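# Tighten tube fitting nut 1.25 turns with two spanners

## Task

The fitting starts with its nut only hand-tight and the scribed line on the nut matching the line on the body. Use the bigger spanner to keep the body from rotating while the smaller spanner turns the nut a further 1.25 turns in the tightening direction. Afterwards put both spanners down, either on the bench or on their blocks. The fitting is spoiled and the task fails if the body gets rotated a long way or the nut goes half a turn or more past the target.

## Robot and tools

Robot: two Franka FR3 seven-joint arms, left_arm and right_arm, each carrying a Robotiq 140 mm two-finger gripper whose fingers can fold at a hinge. Calibrated bases: left_arm at (+0.009, +0.429, 0) m, right_arm at (-0.026, -0.371, 0) m, both facing almost straight along +x. Choosing a gripper pose does not fix the elbow, so a big wrist turn may swing the arm.

Frames: everything is in the scene frame. Origin at table-top height midway between the nominal bases, +z up, +x out over the table, +y toward left_arm. Arm names do not match image left and right. Gripper axes: fingers point along its +z and close along its y. end_effector_position is the spot between the pads when they are shut; fingertips reach about 33 mm past it at gaps up to 40 mm, only 9 mm when fully open. Printed poses may be a few cm off, more at long reach.

execute_actions(actions, cameras): actions is a list of actions; each action is a list of up to 15 rows, one per 1/30 s step; if shorter, its last row is held to fill 15 steps. Every row is one flat list of 18 numbers in [-1, 1] covering both arms even if one is idle: left dx, dy, dz, rx, ry, rz, gripper position, force_limit, speed, then the same nine for the right. dx..rz are offsets, not poses: measured along scene axes from that arm's Hand target as it stood when the action began (every row refers to that same start, not the prior row). 1.0 equals 0.6 m or 180 degrees; rx, ry, rz form one rotation vector, turning about the Hand target point. A repeated offset moves further. All zeros re-asks for the current Hand target. Gripper numbers are absolute commands; resend the last values to leave a gripper alone, since 0 is a real command. Images come only for an empty actions list or when cameras names them.

move(target, speed, blend, blocking, cameras): target is one 18-number row as above, or a list of up to 15 such rows; all rows are offsets from the Hand targets at the start of the move. Paths are straight, end together, take at least 0.5 s and are cut off at 10 s. speed is path top speed in m/s, 0.002 to 2, default 0.25 (turning capped at twice that in rad/s and at 2.5 rad/s), one value or one per target. blend (m) rounds corners in a list; 0 stops at each. blocking=false returns after about 0.5 s while the move continues. Moves do not avoid obstacles or the other arm; faster moves lag and overshoot more and hit harder. The result adds a move: line: done, off_target, moving, held or fault, plus limits=paced (pose clipped) or limits=held (steps withheld).

wait(seconds 0 to 10) lets the scene run. stop brakes a running move. zoom_image(camera, region=[x0, y0, x1, y1]) in pixels, at most 504 by 504, on the newest image. clear_fault(arm) clears a reported torque or force fault. read_manual gives licence texts. finished_scene ends the scene permanently.

Cameras: cam_high, cam_far, cam_near, cam_top, cam_left_wrist, cam_right_wrist, all 896x504.

Gripper numbers: position +1 fully open (140 mm), pads touch near -0.8, -1 closes until blocked. force_limit sets pad force after a slow close: about 14 N at -1, 40 N at 0, 58 N at +1; faster closes squeeze harder. speed sets finger speed, about 30 mm/s at -1, 140 at 0, 250 at +1. Both start at +1. object_status: 0 moving, 1 blocked while opening, 2 blocked while closing (a grip), 3 reached position or pads met. Check for 2 after closing. position_measured is in counts: 3 open, 75 about 100 mm, 139 about 60 mm, 200 about 20 mm, 230 pads meet. Grip with the outer quarter of the pads; nearer the palm fingers fold and hold unreliably, and tips pressed into a surface fold easily. To grip harder, raise force_limit and nudge position (-1 to -0.98).

Controller: each step the commanded pose is clipped to within 70 mm and 16 degrees of the measured one. Hand target in results is the last commanded pose after clipping; grippers often settle short of it, so send the shortfall as a new offset. To stop pushing on something, command the target back past the gripper.

Result lines: end_effector_position (m) and quat_wxyz, Hand target, Tool commands, joint positions and velocities (within noise means still), joint torques, external joint torques (outside pushes; includes held weight), flange force along gripper axes (biased, noisy). Watch for MOTOR HOT and fault lines.

Faults stop an arm until clear_fault: contact torque at joint limits (35, 35, 32, 30, 12, 12, 12 N m, waist to wrist roll), outside force of 40 N (held weight counts), joint range or speed overrun. Overheating brakes an arm for 30 to 60 s; avoid long stretched holds and pushing at unreachable poses.

Avoid: dropping or flinging parts, releasing moving parts, slamming, hard pushes on fixed things, anything leaving the table, clamping a resting part hard, contact between the two grippers or one gripper closing on the other's fingers, twisting the fitting body, and overtightening the nut. Loose objects may get nudged now and then.

Each tool is called after "Emit:" as name(argument=value, ...) on one line, values as JSON.

## Session

Emit:
execute_actions(actions=[])

Scene clock: 0.00 s.
left_arm: end_effector_position=(+0.3218, +0.2355, +0.2441) position_measured=3 object_status=3 end_effector_quat_wxyz=(-0.162, +0.009, +0.986, +0.037) | right_arm: end_effector_position=(+0.1470, +0.0304, +0.2378) position_measured=3 object_status=3 end_effector_quat_wxyz=(+0.008, +0.621, -0.625, -0.473)
Joint positions: left_arm=[-0.589 -0.253 0.107 -2.256 -0.06 1.682 1.104] | right_arm=[0.678 -0.222 -0.095 -2.529 0.978 1.827 0.084]
Joint velocities: within noise
Joint torques (N m): no reading
External joint torques (N m): no reading
Flange force (N): no reading
Hand target: left_arm +0.3218, +0.2355, +0.2441; -0.162, +0.009, +0.986, +0.037 | right_arm +0.1470, +0.0304, +0.2378; +0.008, +0.621, -0.625, -0.473
Tool commands: left_gripper/position=+1.0 left_gripper/force_limit=+1.0 left_gripper/speed=+1.0 right_gripper/position=+1.0 right_gripper/force_limit=+1.0 right_gripper/speed=+1.0

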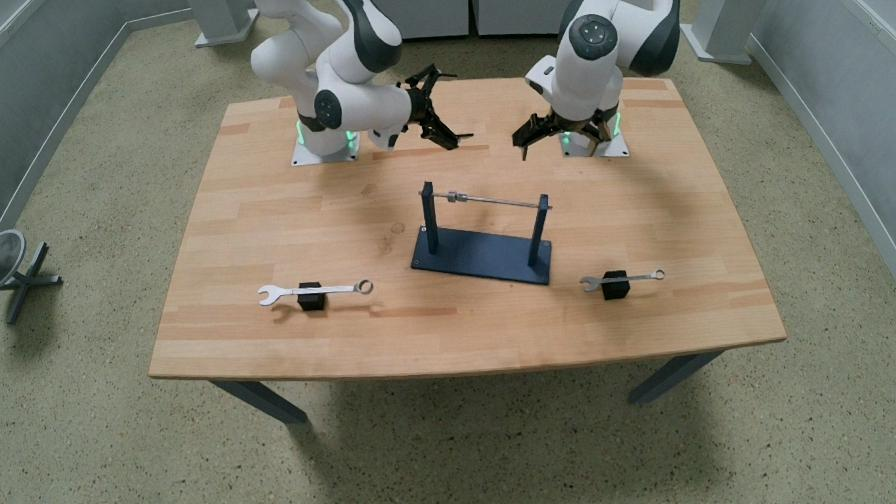

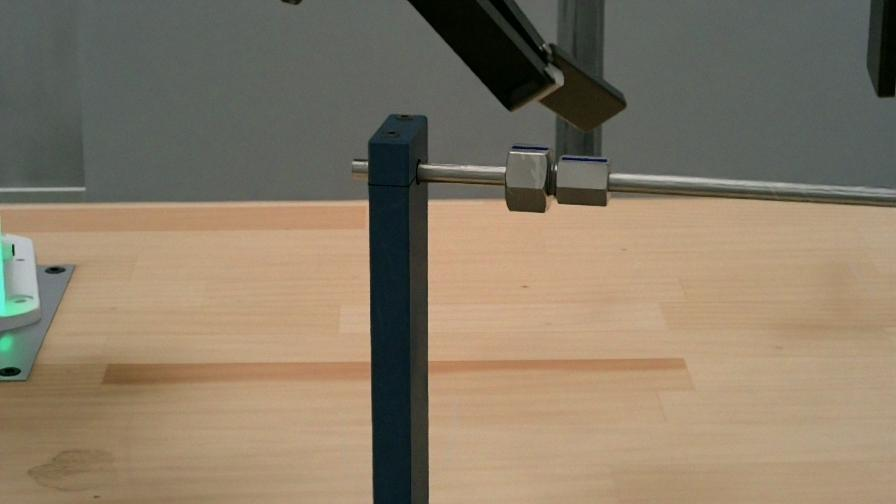

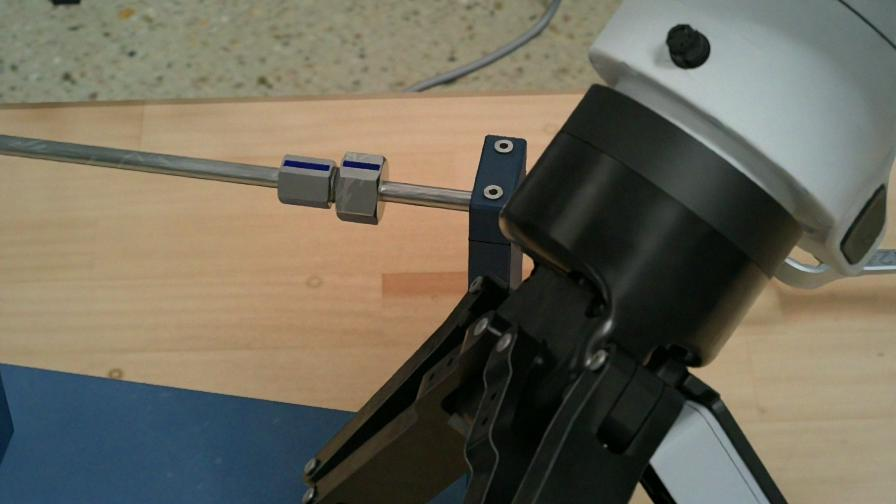

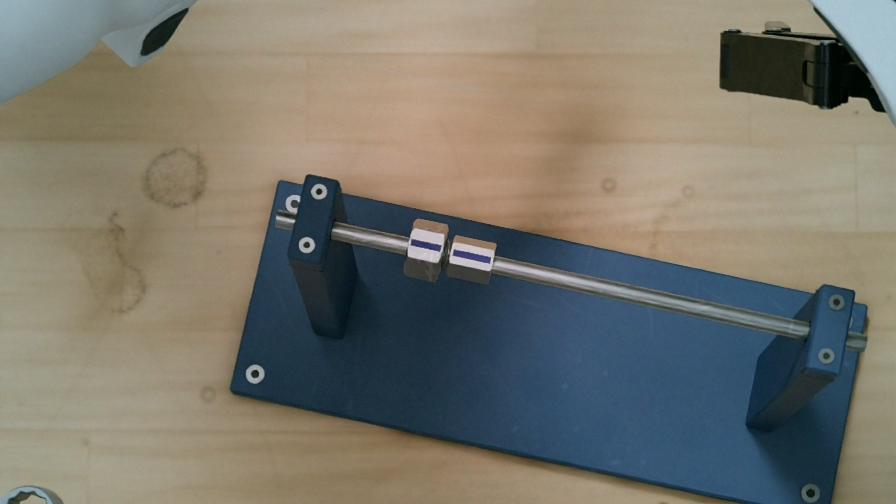

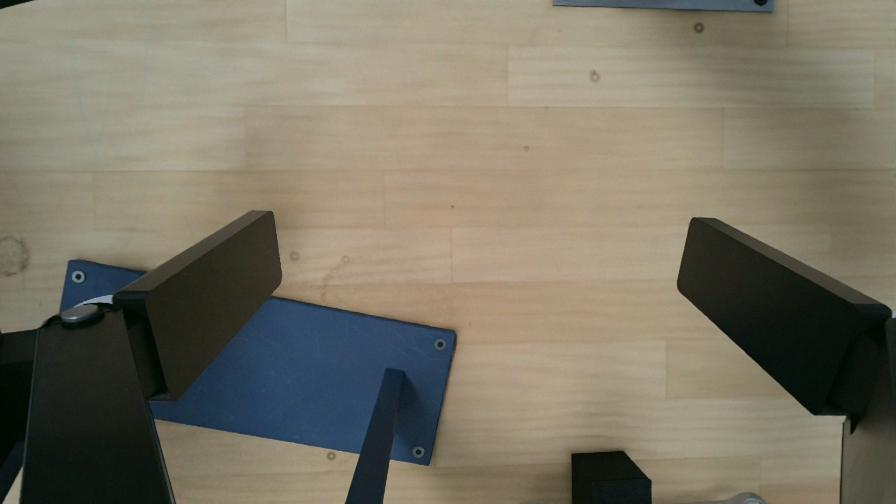

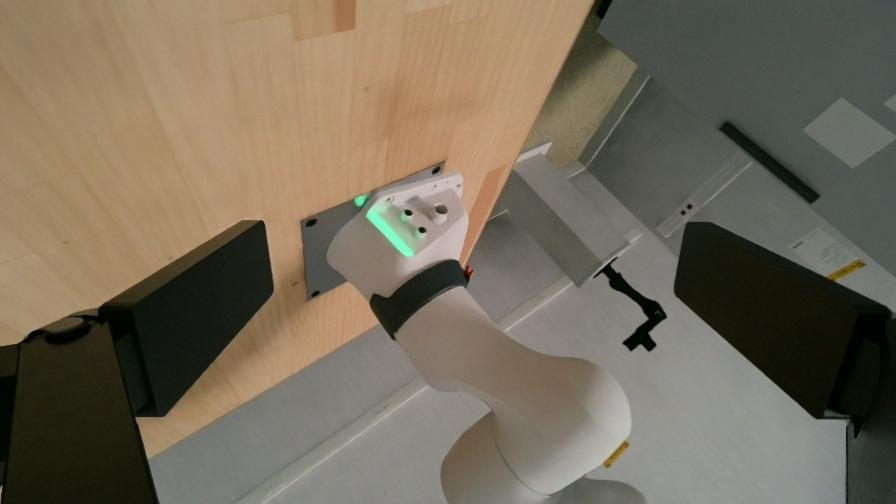

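Emit:
zoom_image(camera="cam_far", region=[340, 80, 700, 280])

Emit:
zoom_image(camera="cam_near", region=[200, 100, 540, 290])

Emit:
zoom_image(camera="cam_top", region=[340, 170, 600, 320])

Emit:
zoom_image(camera="cam_high", region=[240, 250, 400, 340])

Emit:
zoom_image(camera="cam_high", region=[560, 240, 700, 320])

Emit:
zoom_image(camera="cam_high", region=[400, 170, 570, 290])

Scaled by 1.400 from the camera's 896x504 image, which has a finer 1280x720 frame.

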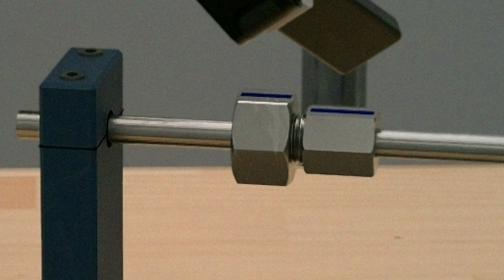

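Scaled by 1.482 from the camera's 896x504 image, which has a finer 1280x720 frame.

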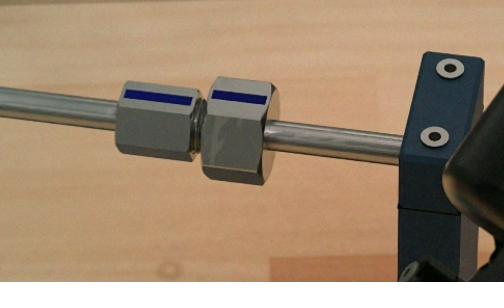

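Scaled by 1.938 from the camera's 896x504 image, which has a finer 1280x720 frame.

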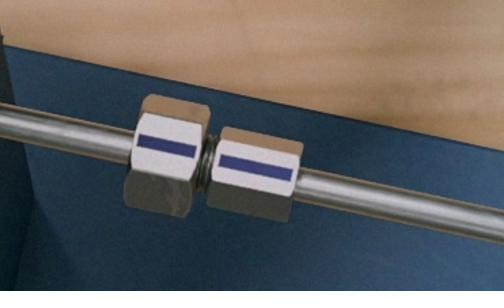

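Scaled by 3.150 from the camera's 896x504 image, which has a finer 1280x720 frame.

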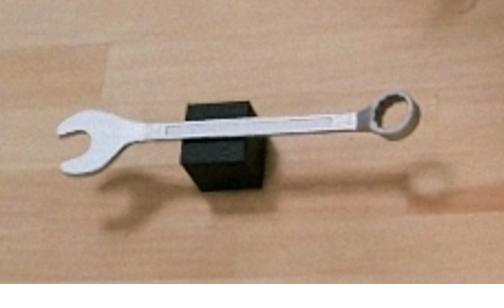

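Scaled by 3.600 from the camera's 896x504 image, which has a finer 1280x720 frame.

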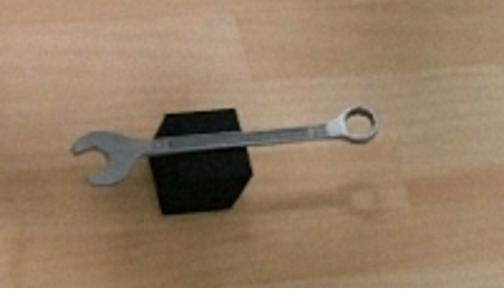

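Scaled by 2.965 from the camera's 896x504 image, which has a finer 1280x720 frame.

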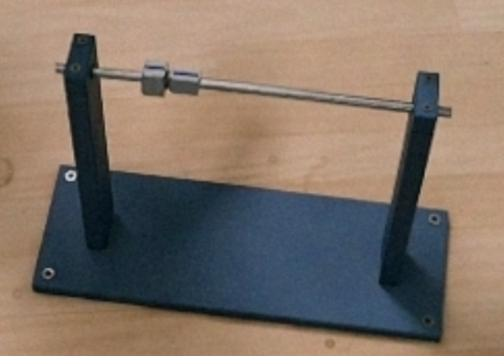

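Emit:
zoom_image(camera="cam_top", region=[395, 210, 505, 295])

Emit:
zoom_image(camera="cam_near", region=[270, 140, 400, 235])

Emit:
zoom_image(camera="cam_far", region=[490, 135, 625, 225])

Scaled by 4.582 from the camera's 896x504 image, which has a finer 1280x720 frame.

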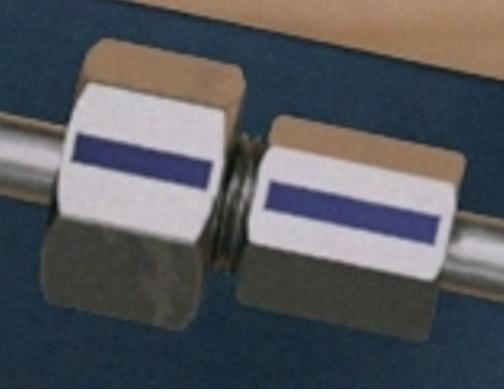

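Scaled by 3.877 from the camera's 896x504 image, which has a finer 1280x720 frame.

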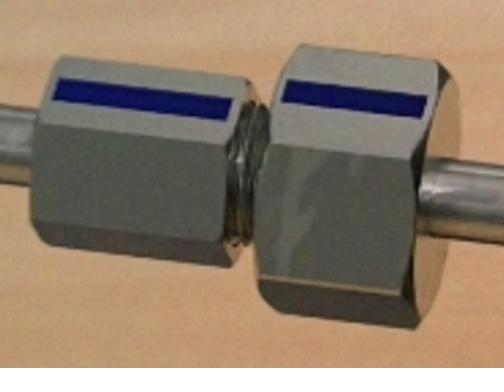

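Scaled by 3.733 from the camera's 896x504 image, which has a finer 1280x720 frame.

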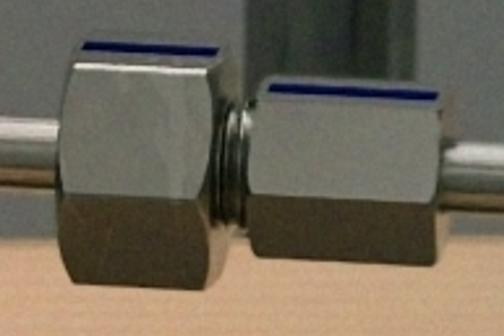

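Emit:
move(target=[[0.19,0.14,0,0,0,0,1,1,1,0.088,-0.551,0.104,-0.218,-0.2256,0.002,1,1,1],[0.377,0.282,0,0,0,0,1,1,1,0.6217,-0.684,0.02,-0.218,-0.2256,0.002,1,1,1]], blend=0.05, speed=0.2, cameras=["all"])

Scene clock: 40.13 s.
left_arm: end_effector_position=(+0.5493, +0.4055, +0.2450) position_measured=3 object_status=3 end_effector_quat_wxyz=(-0.159, +0.006, +0.987, +0.039) | right_arm: end_effector_position=(+0.5200, -0.3789, +0.2503) position_measured=3 object_status=3 end_effector_quat_wxyz=(+0.000, +0.707, -0.707, +0.002)
Joint positions: left_arm=[-0.342 0.296 0.324 -1.599 -0.024 1.559 1.557] | right_arm=[0.228 -0.031 -0.238 -2.025 -0.011 1.998 -0.005]
Joint velocities: left_arm=[0 -0.001 0 0.001 0.001 -0.001 0.004] | right_arm=[-0.001 0 0.001 0.002 -0.001 0 -0.005]
Joint torques (N m): left_arm=[-0.01 -40.44 1.49 23.45 0.57 1.16 0.37] | right_arm=[-0.48 -29.56 0.16 25.66 1.04 2.54 -0.15]
External joint torques (N m): left_arm=[0.11 -1.22 -1.57 -0.09 -0.37 -0.35 0.36] | right_arm=[-0.51 1.19 -0.08 1.03 0.37 -0.05 -0.15]
Flange force (N): left_arm=[3.6 -0.3 0.2] | right_arm=[0.9 -7.8 -1.1]
Hand target: left_arm +0.5480, +0.4047, +0.2441; -0.162, +0.009, +0.986, +0.037 | right_arm +0.5200, -0.3800, +0.2498; +0.000, +0.707, -0.707, +0.000
Off the commanded pose: left_arm 0.002 m, 1 deg | right_arm 0.001 m, 0 deg.
move: done
camera_calibration:
cam_left_wrist: T_world_to_cam=[[0.0163731, 0.99873, 0.0476396, -0.417128], [0.998571, -0.0187576, 0.0500438, -0.551545], [0.0508738, 0.0467521, -0.99761, 0.343699], [0, 0, 0, 1]] pos_world=[0.540101, 0.390185, 0.390351]
cam_right_wrist: T_world_to_cam=[[-0.999811, -0.0193088, 0.00244757, 0.515878], [-0.0174282, 0.944143, 0.329074, 0.290221], [-0.00866488, 0.328969, -0.944301, 0.510135], [0, 0, 0, 1]] pos_world=[0.525259, -0.431867, 0.384954]

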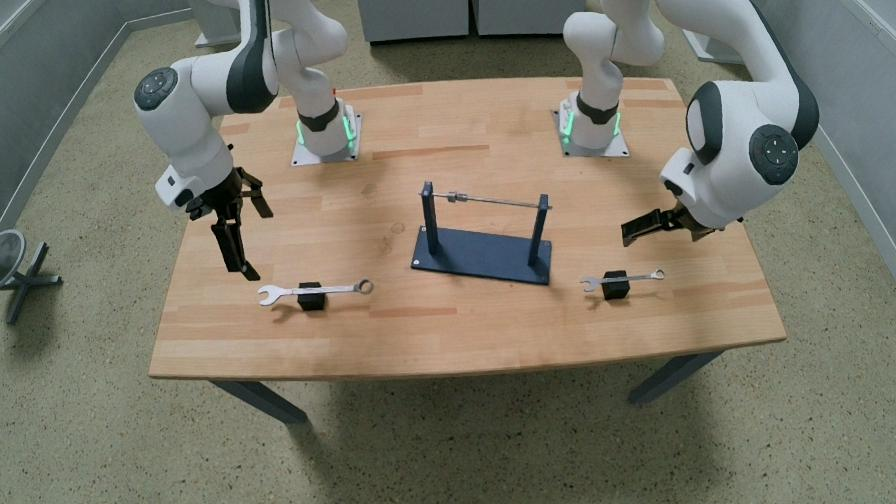

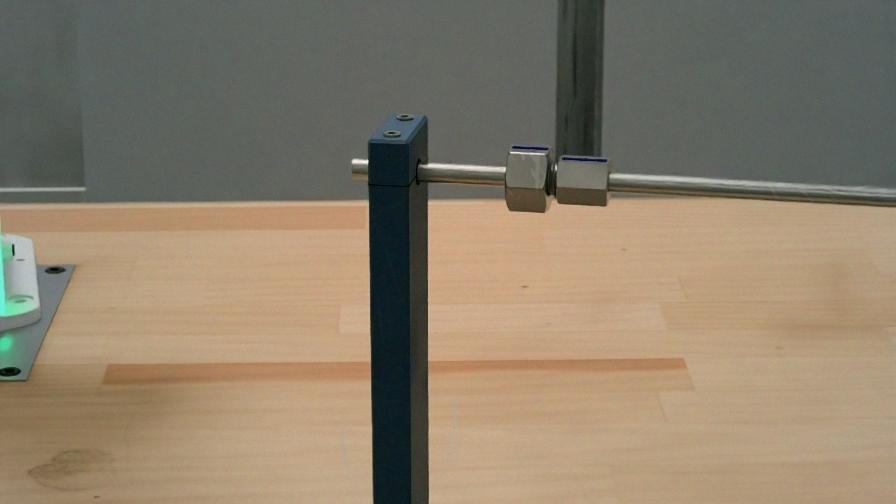

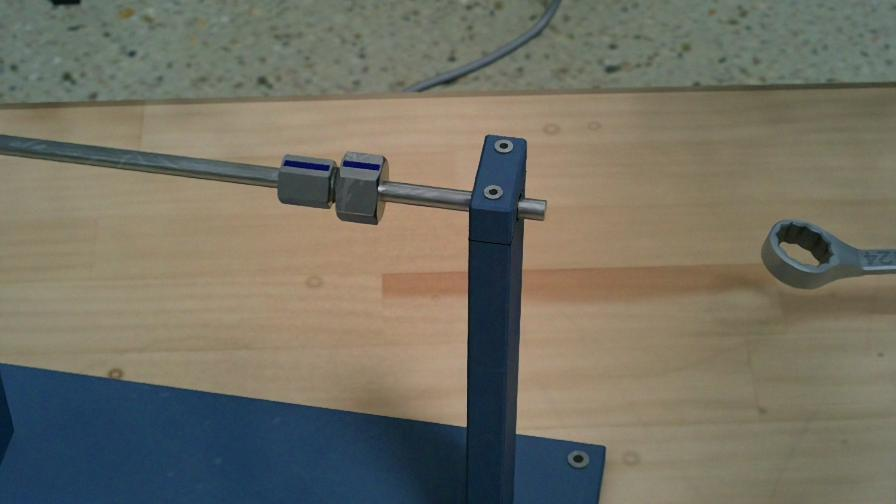

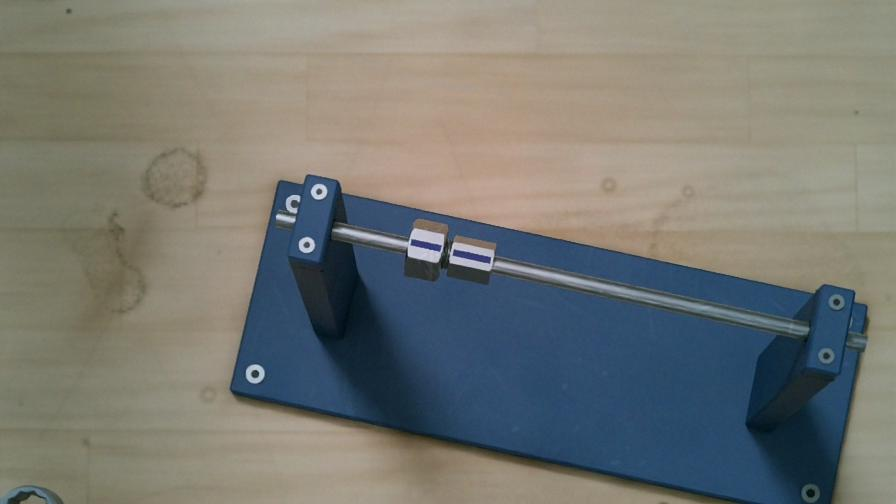

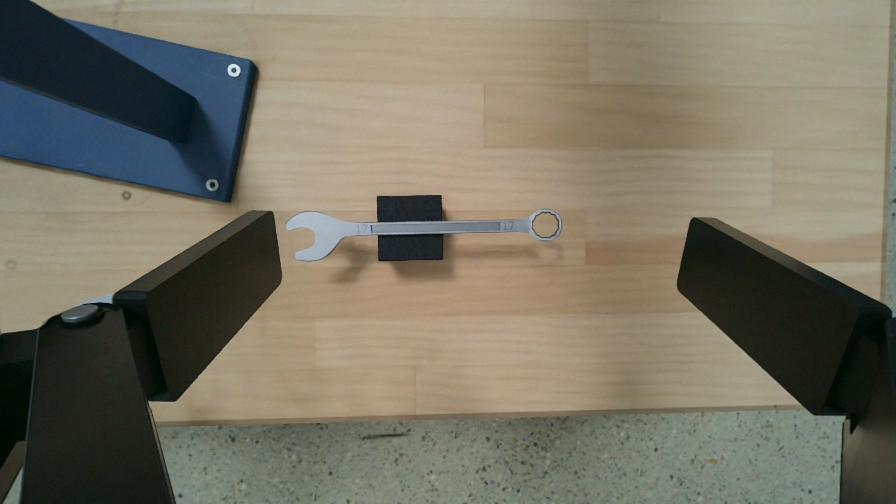

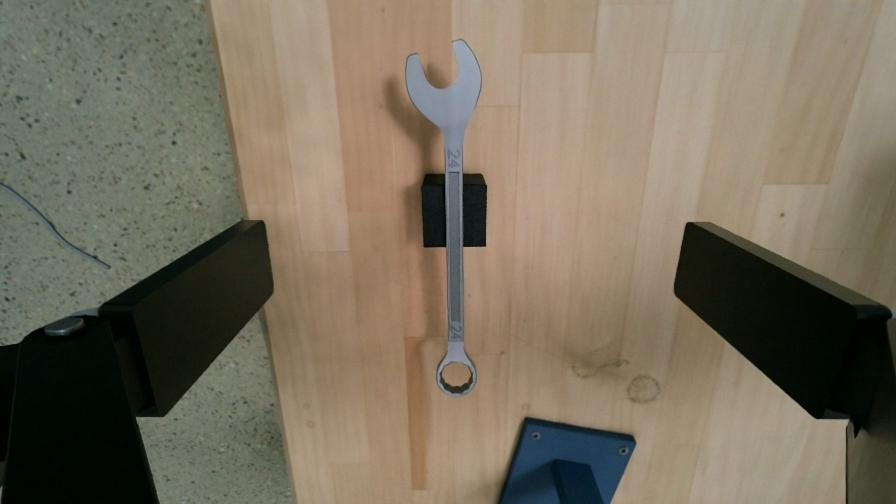

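Emit:
zoom_image(camera="cam_left_wrist", region=[270, 180, 590, 290])

Emit:
zoom_image(camera="cam_right_wrist", region=[380, 20, 560, 410])

Scaled by 1.575 from the camera's 896x504 image, which has a finer 1280x720 frame.

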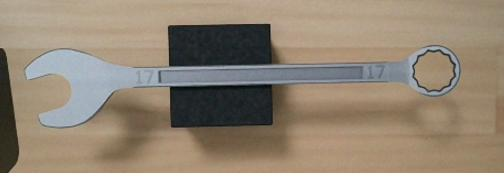

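Scaled by 1.292 from the camera's 896x504 image, which has a finer 1280x720 frame.

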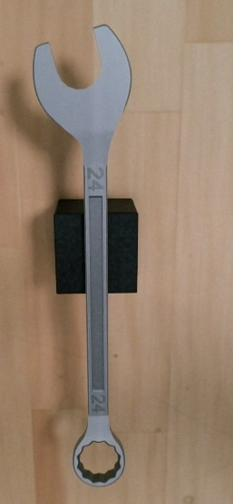

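Emit:
zoom_image(camera="cam_right_wrist", region=[395, 30, 495, 150])

Emit:
zoom_image(camera="cam_left_wrist", region=[280, 200, 400, 270])

Emit:
zoom_image(camera="cam_left_wrist", region=[470, 190, 590, 260])

Emit:
zoom_image(camera="cam_right_wrist", region=[405, 290, 505, 410])

Scaled by 4.200 from the camera's 896x504 image, which has a finer 1280x720 frame.

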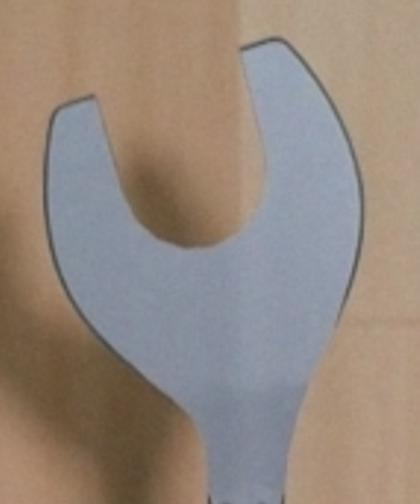

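Scaled by 4.200 from the camera's 896x504 image, which has a finer 1280x720 frame.

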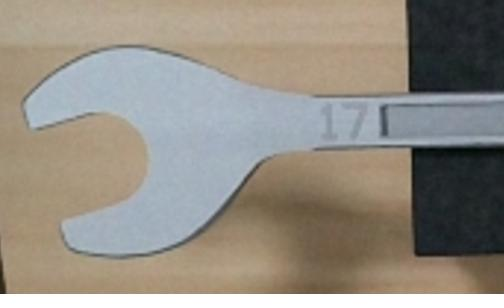

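Scaled by 4.200 from the camera's 896x504 image, which has a finer 1280x720 frame.

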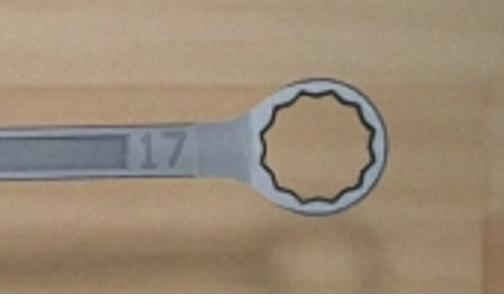

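Scaled by 4.200 from the camera's 896x504 image, which has a finer 1280x720 frame.

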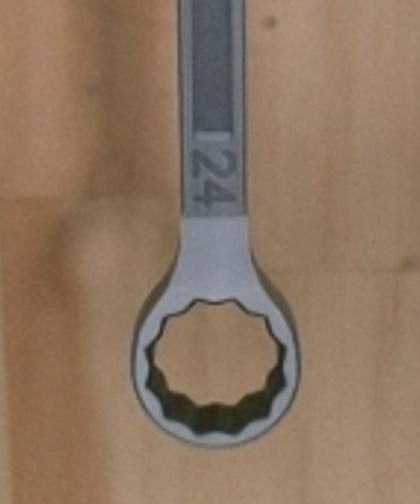

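Emit:
move(target=[-0.0153,0.067,-0.107,-0.0988,-0.0634,-0.4837,-0.1,-1,0,-0.0088,0.164,-0.0997,0,0,0.0111,-0.1,-1,0], speed=0.15, cameras=["cam_high","cam_left_wrist","cam_right_wrist","cam_near"])

Scene clock: 66.43 s.
left_arm: end_effector_position=(+0.5371, +0.4441, +0.1784) position_measured=141 object_status=3 end_effector_quat_wxyz=(-0.019, +0.676, +0.736, +0.029) | right_arm: end_effector_position=(+0.5152, -0.2839, +0.1918) position_measured=141 object_status=3 end_effector_quat_wxyz=(+0.000, +0.721, -0.693, +0.002)
Joint positions: left_arm=[-0.272 -0.022 0.28 -2.21 0.092 2.197 2.998] | right_arm=[0.319 0.029 -0.158 -2.109 0.002 2.139 0.121]
Joint velocities: left_arm=[-0.001 0.001 0.002 -0.001 0.001 0 0.008] | right_arm=[within noise]
Joint torques (N m): left_arm=[-1.19 -31.02 -0.95 22.38 1.15 2.71 0.32] | right_arm=[0.38 -31.45 0.43 24.02 0.97 2.8 0.25]
External joint torques (N m): left_arm=[-1.12 -2.03 -0.66 -1.08 0.35 0.2 0.31] | right_arm=[0.22 1.13 0.4 0.02 0.34 0.21 0.25]
Flange force (N): left_arm=[0.0 -10.1 -1.0] | right_arm=[-1.4 -3.1 1.7]
Hand target: left_arm +0.5389, +0.4449, +0.1799; +0.000, +0.701, +0.713, +0.000 | right_arm +0.5148, -0.2816, +0.1900; +0.000, +0.720, -0.694, +0.000
Off the commanded pose: left_arm 0.002 m, 6 deg | right_arm 0.003 m, 0 deg.
joint sent to its limit (left arm) — joint 7 (wrist roll), upper limit. The joint targets are off in orientation, not in position.
move: off_target (left_arm)
camera_calibration:
cam_left_wrist: T_world_to_cam=[[0.996306, 0.0850996, -0.0115366, -0.562336], [0.0846586, -0.950697, 0.298343, 0.325178], [0.0144211, -0.298217, -0.954389, 0.441094], [0, 0, 0, 1]] pos_world=[0.526368, 0.488542, 0.317473]
cam_right_wrist: T_world_to_cam=[[-0.998309, -0.0579981, 0.00396892, 0.500903], [-0.0534586, 0.942707, 0.32931, 0.237746], [-0.0228409, 0.328541, -0.944213, 0.430771], [0, 0, 0, 1]] pos_world=[0.522605, -0.3366, 0.326459]
Images, in order (width x height): cam_high 896x504, cam_near 896x504, cam_left_wrist 896x504, cam_right_wrist 896x504.

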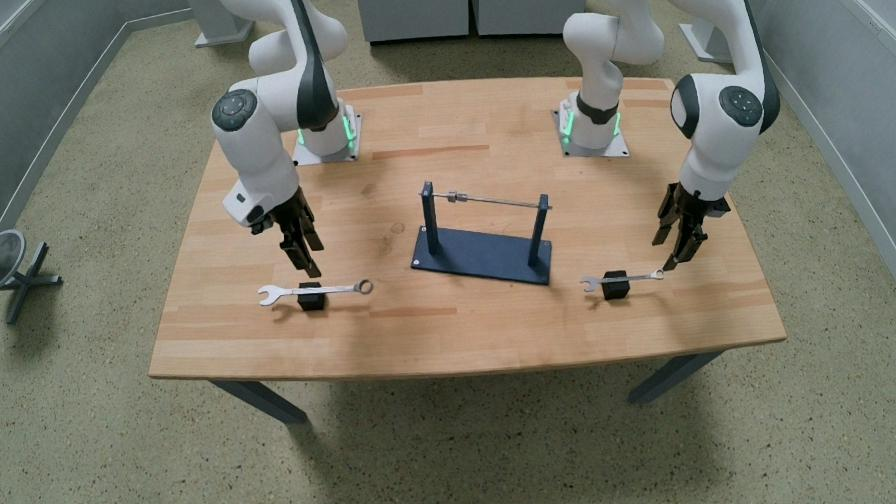

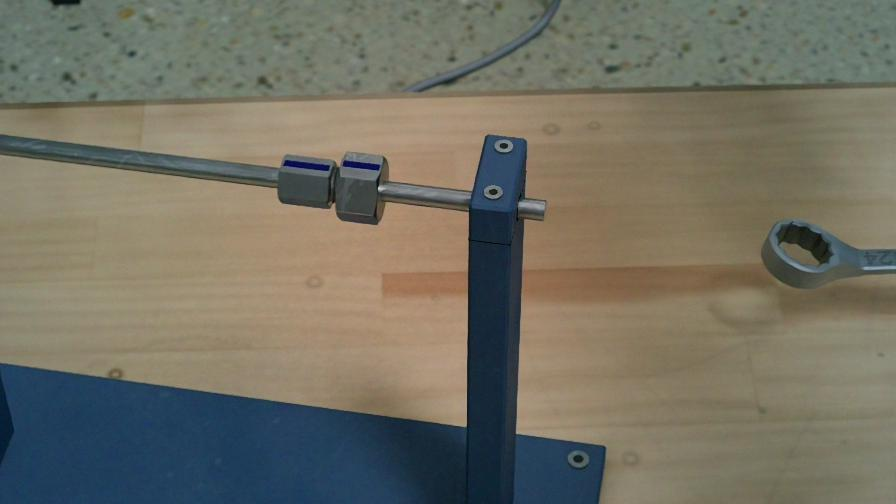

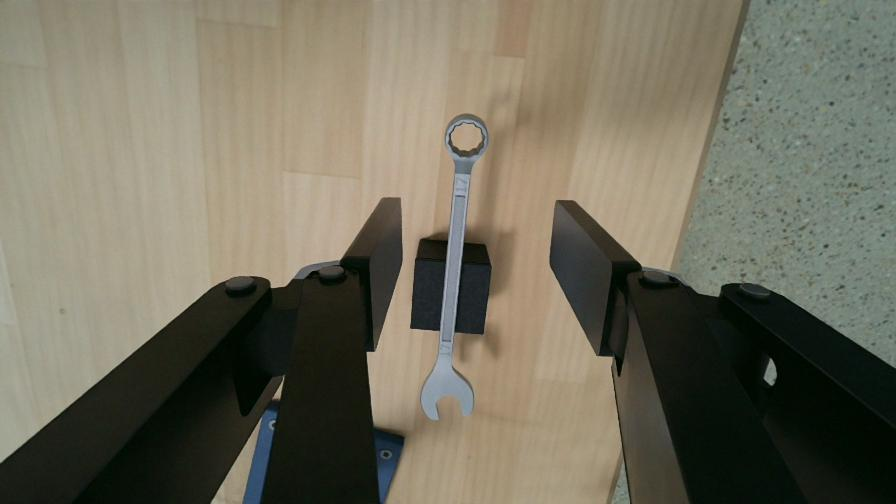

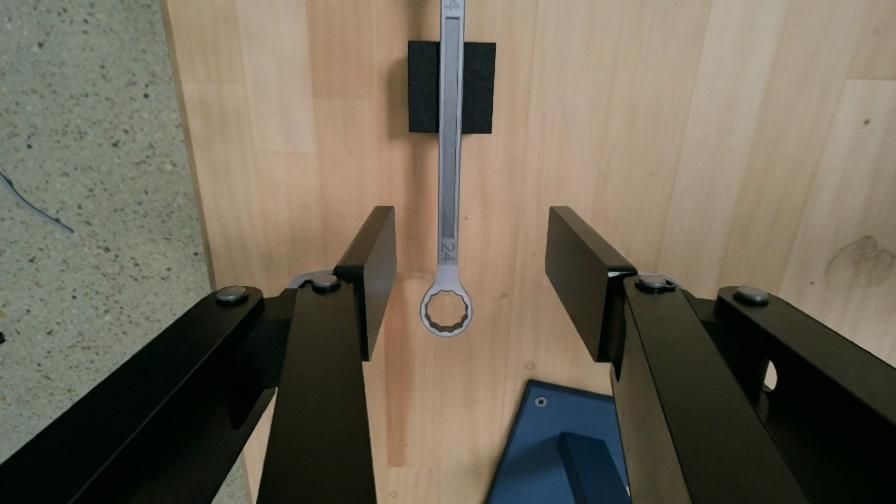

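Emit:
zoom_image(camera="cam_left_wrist", region=[400, 350, 500, 430])

Emit:
zoom_image(camera="cam_left_wrist", region=[400, 100, 520, 260])

Emit:
zoom_image(camera="cam_right_wrist", region=[390, 240, 510, 350])

Scaled by 5.040 from the camera's 896x504 image, which has a finer 1280x720 frame.

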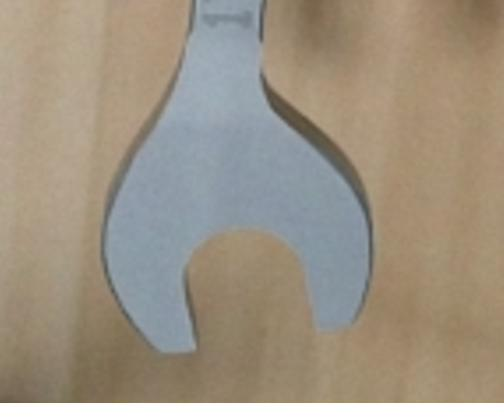

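Scaled by 3.150 from the camera's 896x504 image, which has a finer 1280x720 frame.

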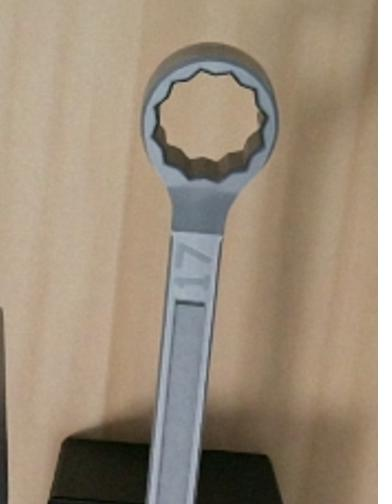

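Scaled by 4.200 from the camera's 896x504 image, which has a finer 1280x720 frame.

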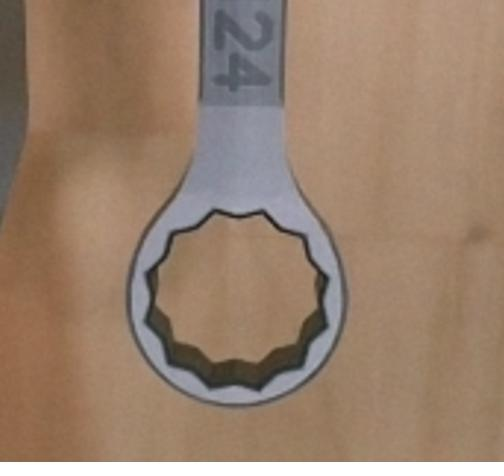

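Emit:
zoom_image(camera="cam_left_wrist", region=[400, 225, 500, 345])

Emit:
zoom_image(camera="cam_right_wrist", region=[390, 20, 510, 150])

Emit:
zoom_image(camera="cam_high", region=[250, 250, 390, 320])

Emit:
zoom_image(camera="cam_high", region=[570, 240, 690, 310])

Scaled by 4.200 from the camera's 896x504 image, which has a finer 1280x720 frame.

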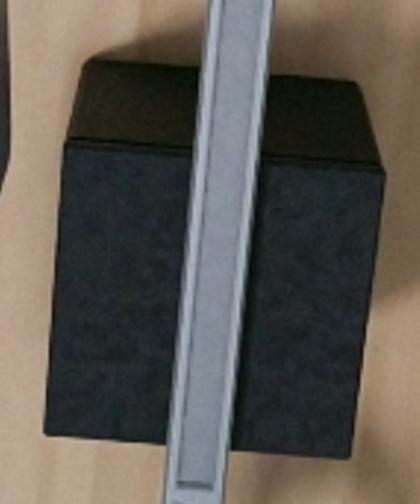

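Scaled by 3.877 from the camera's 896x504 image, which has a finer 1280x720 frame.

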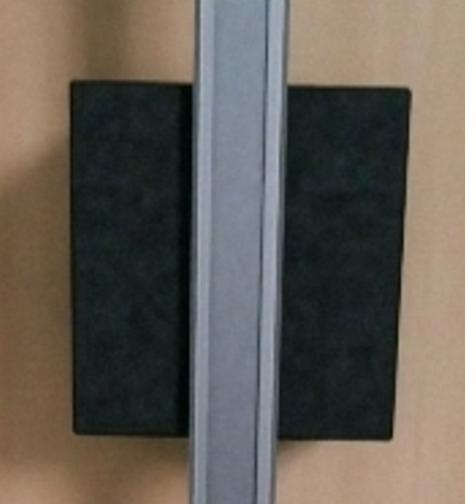

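Scaled by 3.600 from the camera's 896x504 image, which has a finer 1280x720 frame.

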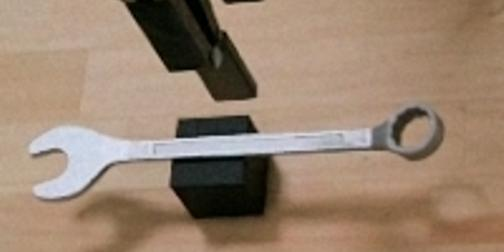

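Scaled by 4.200 from the camera's 896x504 image, which has a finer 1280x720 frame.

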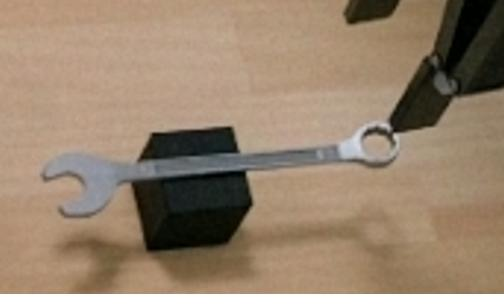

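Emit:
move(target=[-0.0028,-0.0115,-0.0998,0,0,0.025,-0.1,-1,0,0.0028,0.0143,-0.119,0,0,0.0022,-0.1,-1,0], speed=0.1, cameras=["cam_high","cam_left_wrist","cam_right_wrist"])

Scene clock: 75.10 s.
left_arm: end_effector_position=(+0.5356, +0.4374, +0.1205) position_measured=141 object_status=3 end_effector_quat_wxyz=(-0.009, +0.662, +0.749, +0.011) | right_arm: end_effector_position=(+0.5163, -0.2752, +0.1195) position_measured=141 object_status=3 end_effector_quat_wxyz=(+0.001, +0.721, -0.693, +0.001)
Joint positions: left_arm=[-0.067 0.065 0.084 -2.264 0.032 2.329 2.999] | right_arm=[0.324 0.133 -0.15 -2.177 0.023 2.309 0.121]
Joint torques (N m): left_arm=[0.29 -32.81 -2.13 22.15 0.65 2.66 0.34] | right_arm=[0.02 -34.03 0.21 22.97 0.87 2.74 -0.06]
External joint torques (N m): left_arm=[0.23 -0.61 -2.42 -0.13 -0.04 0.15 0.34] | right_arm=[0.05 0.63 0.77 0.46 0.32 0.17 -0.06]
Flange force (N): left_arm=[-1.0 -2.2 -0.5] | right_arm=[-0.9 -3.3 1.2]
Hand target: left_arm +0.5372, +0.4380, +0.1200; +0.000, +0.673, +0.740, +0.000 | right_arm +0.5164, -0.2730, +0.1186; +0.000, +0.722, -0.692, +0.000
Off the commanded pose: left_arm 0.002 m, 2 deg | right_arm 0.002 m, 0 deg.
joint sent to its limit (left arm) — joint 7 (wrist roll), upper limit. The joint targets still meet the commanded pose.
move: done
camera_calibration:
cam_left_wrist: T_world_to_cam=[[0.9921, 0.123066, -0.0243173, -0.573738], [0.12407, -0.933987, 0.335076, 0.303348], [0.0185245, -0.335446, -0.941877, 0.396505], [0, 0, 0, 1]] pos_world=[0.524224, 0.486936, 0.257863]
cam_right_wrist: T_world_to_cam=[[-0.998279, -0.0583438, 0.00587597, 0.502482], [-0.0531639, 0.942794, 0.32911, 0.253385], [-0.0247413, 0.328231, -0.944273, 0.360499], [0, 0, 0, 1]] pos_world=[0.524007, -0.3279, 0.254066]
Images, in order (width x height): cam_high 896x504, cam_left_wrist 896x504, cam_right_wrist 896x504.

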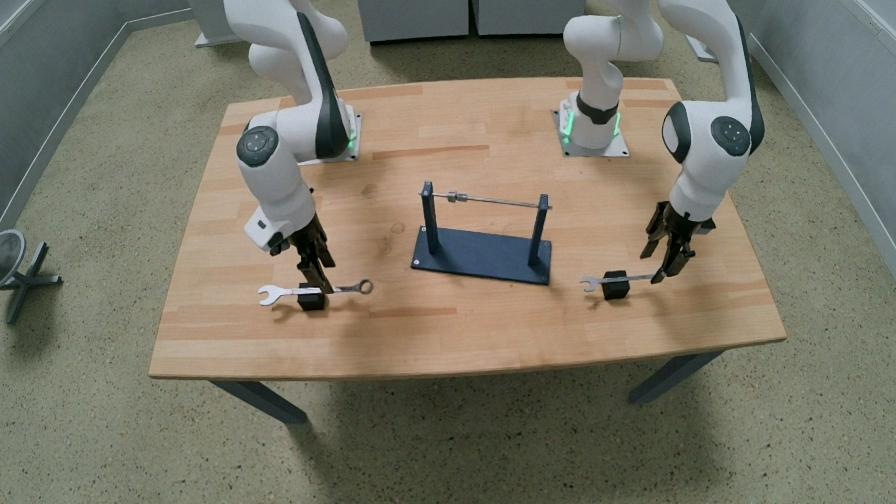

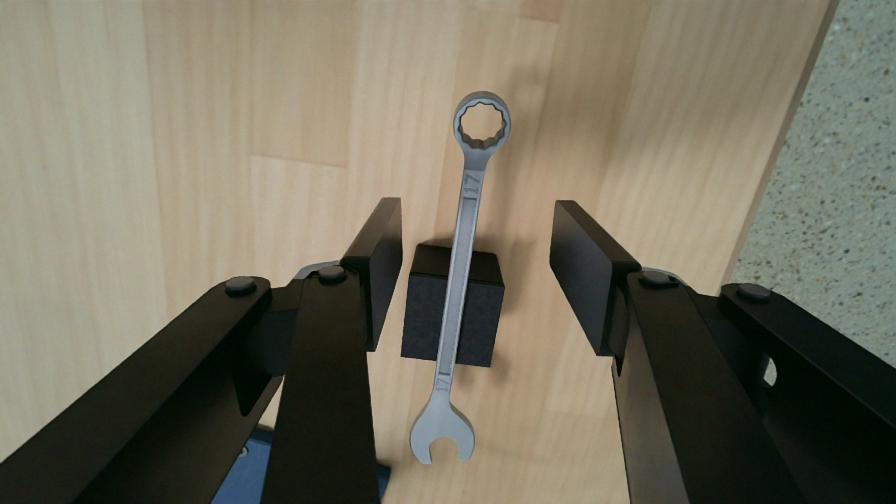

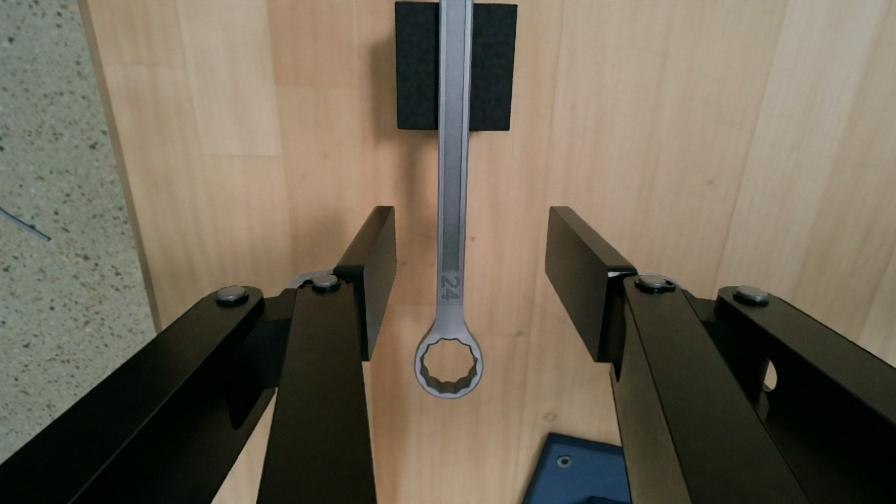

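Emit:
move(target=[0,0,-0.0742,0,0,0,-0.1,-1,0,0.0008,0,-0.0725,0,0,0,-0.1,-1,0], speed=0.06, cameras=["cam_high","cam_left_wrist","cam_right_wrist"])

Emit:
zoom_image(camera="cam_high", region=[260, 230, 400, 330])

Emit:
zoom_image(camera="cam_high", region=[570, 210, 710, 310])

Scene clock: 78.57 s.
left_arm: end_effector_position=(+0.5362, +0.4377, +0.0763) position_measured=141 object_status=3 end_effector_quat_wxyz=(-0.002, +0.668, +0.744, +0.001) | right_arm: end_effector_position=(+0.5170, -0.2738, +0.0763) position_measured=141 object_status=3 end_effector_quat_wxyz=(+0.000, +0.721, -0.693, +0.001)
Joint positions: left_arm=[0.289 0.152 -0.262 -2.288 0.068 2.432 2.999] | right_arm=[0.324 0.209 -0.147 -2.203 0.042 2.41 0.109]
Joint torques (N m): left_arm=[-0.32 -33.85 -2.78 20.51 0.97 2.68 0.32] | right_arm=[-0.08 -35.18 -0.31 21.81 0.83 2.77 -0.14]
External joint torques (N m): left_arm=[-0.38 -0.73 -1.79 -0.43 0.36 0.19 0.32] | right_arm=[-0.15 0.86 0.41 0.44 0.33 0.2 -0.14]
Flange force (N): left_arm=[-0.8 -3.8 -1.0] | right_arm=[-0.3 -3.8 2.1]
Hand target: left_arm +0.5372, +0.4380, +0.0755; +0.000, +0.673, +0.740, +0.000 | right_arm +0.5169, -0.2730, +0.0751; +0.000, +0.722, -0.692, +0.000
Off the commanded pose: left_arm 0.001 m, 1 deg | right_arm 0.001 m, 0 deg.
joint sent to its limit (left arm) — joint 7 (wrist roll), upper limit. The joint targets still meet the commanded pose.
move: done
camera_calibration:
cam_left_wrist: T_world_to_cam=[[0.993853, 0.106664, -0.0296557, -0.568754], [0.110209, -0.927764, 0.356521, 0.321386], [0.0105145, -0.357598, -0.933816, 0.368329], [0, 0, 0, 1]] pos_world=[0.525966, 0.49055, 0.212504]
cam_right_wrist: T_world_to_cam=[[-0.998204, -0.0596903, 0.00517138, 0.503186], [-0.0546595, 0.942611, 0.32939, 0.266992], [-0.0245359, 0.328515, -0.94418, 0.319229], [0, 0, 0, 1]] pos_world=[0.524708, -0.326505, 0.210863]
Images, in order (width x height): cam_high 896x504, cam_left_wrist 896x504, cam_right_wrist 896x504.

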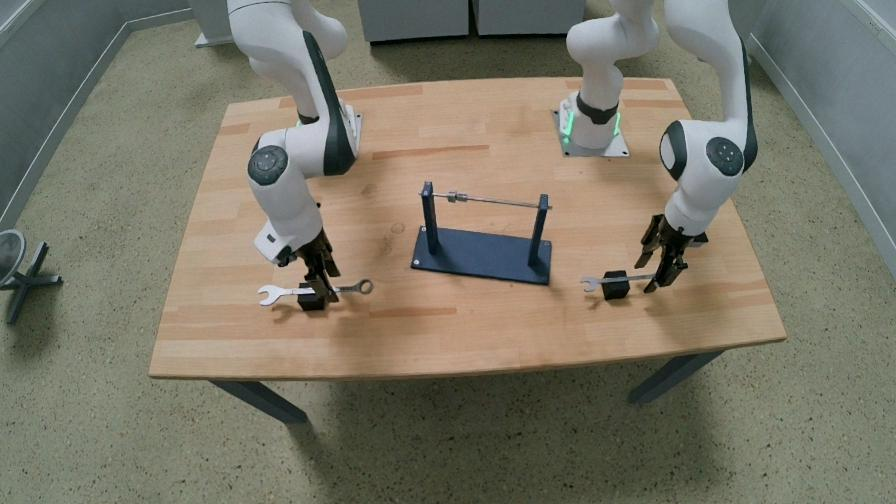

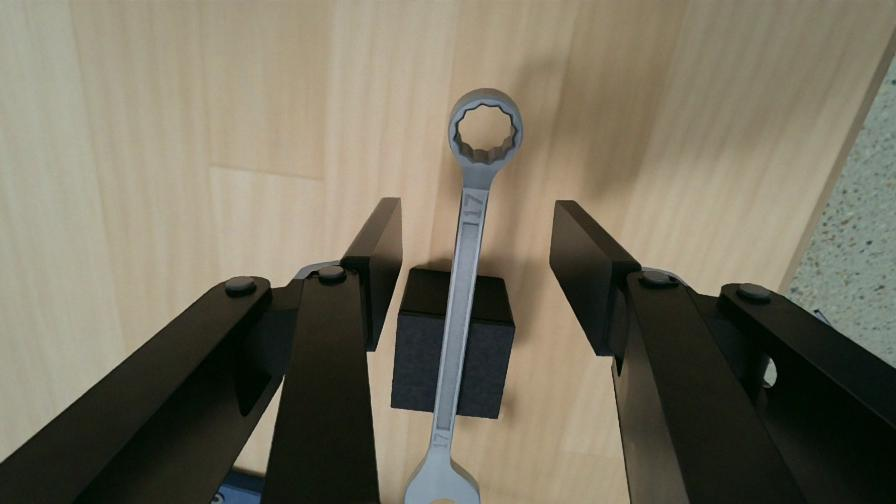

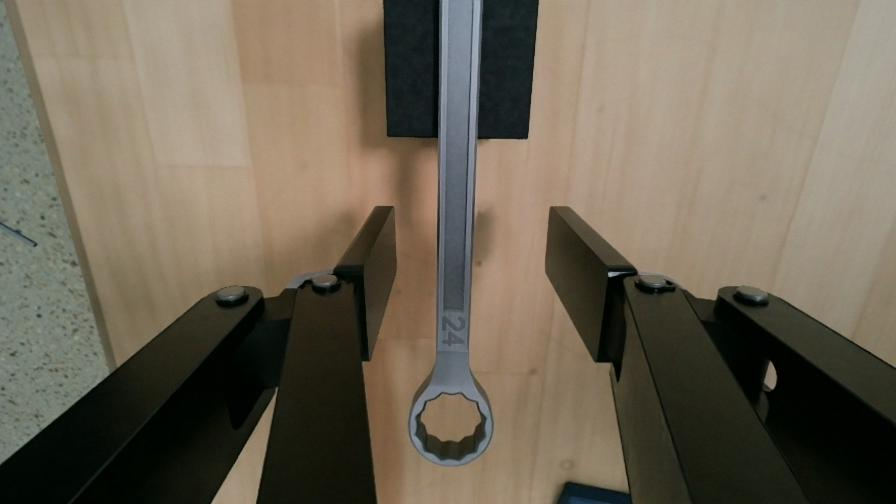

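Scaled by 3.600 from the camera's 896x504 image, which has a finer 1280x720 frame.

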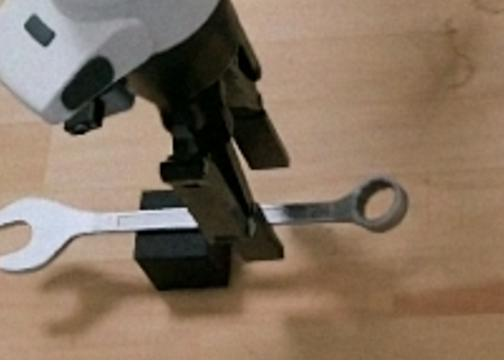

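Scaled by 3.600 from the camera's 896x504 image, which has a finer 1280x720 frame.

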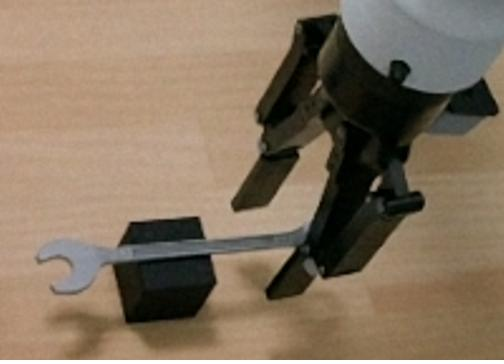

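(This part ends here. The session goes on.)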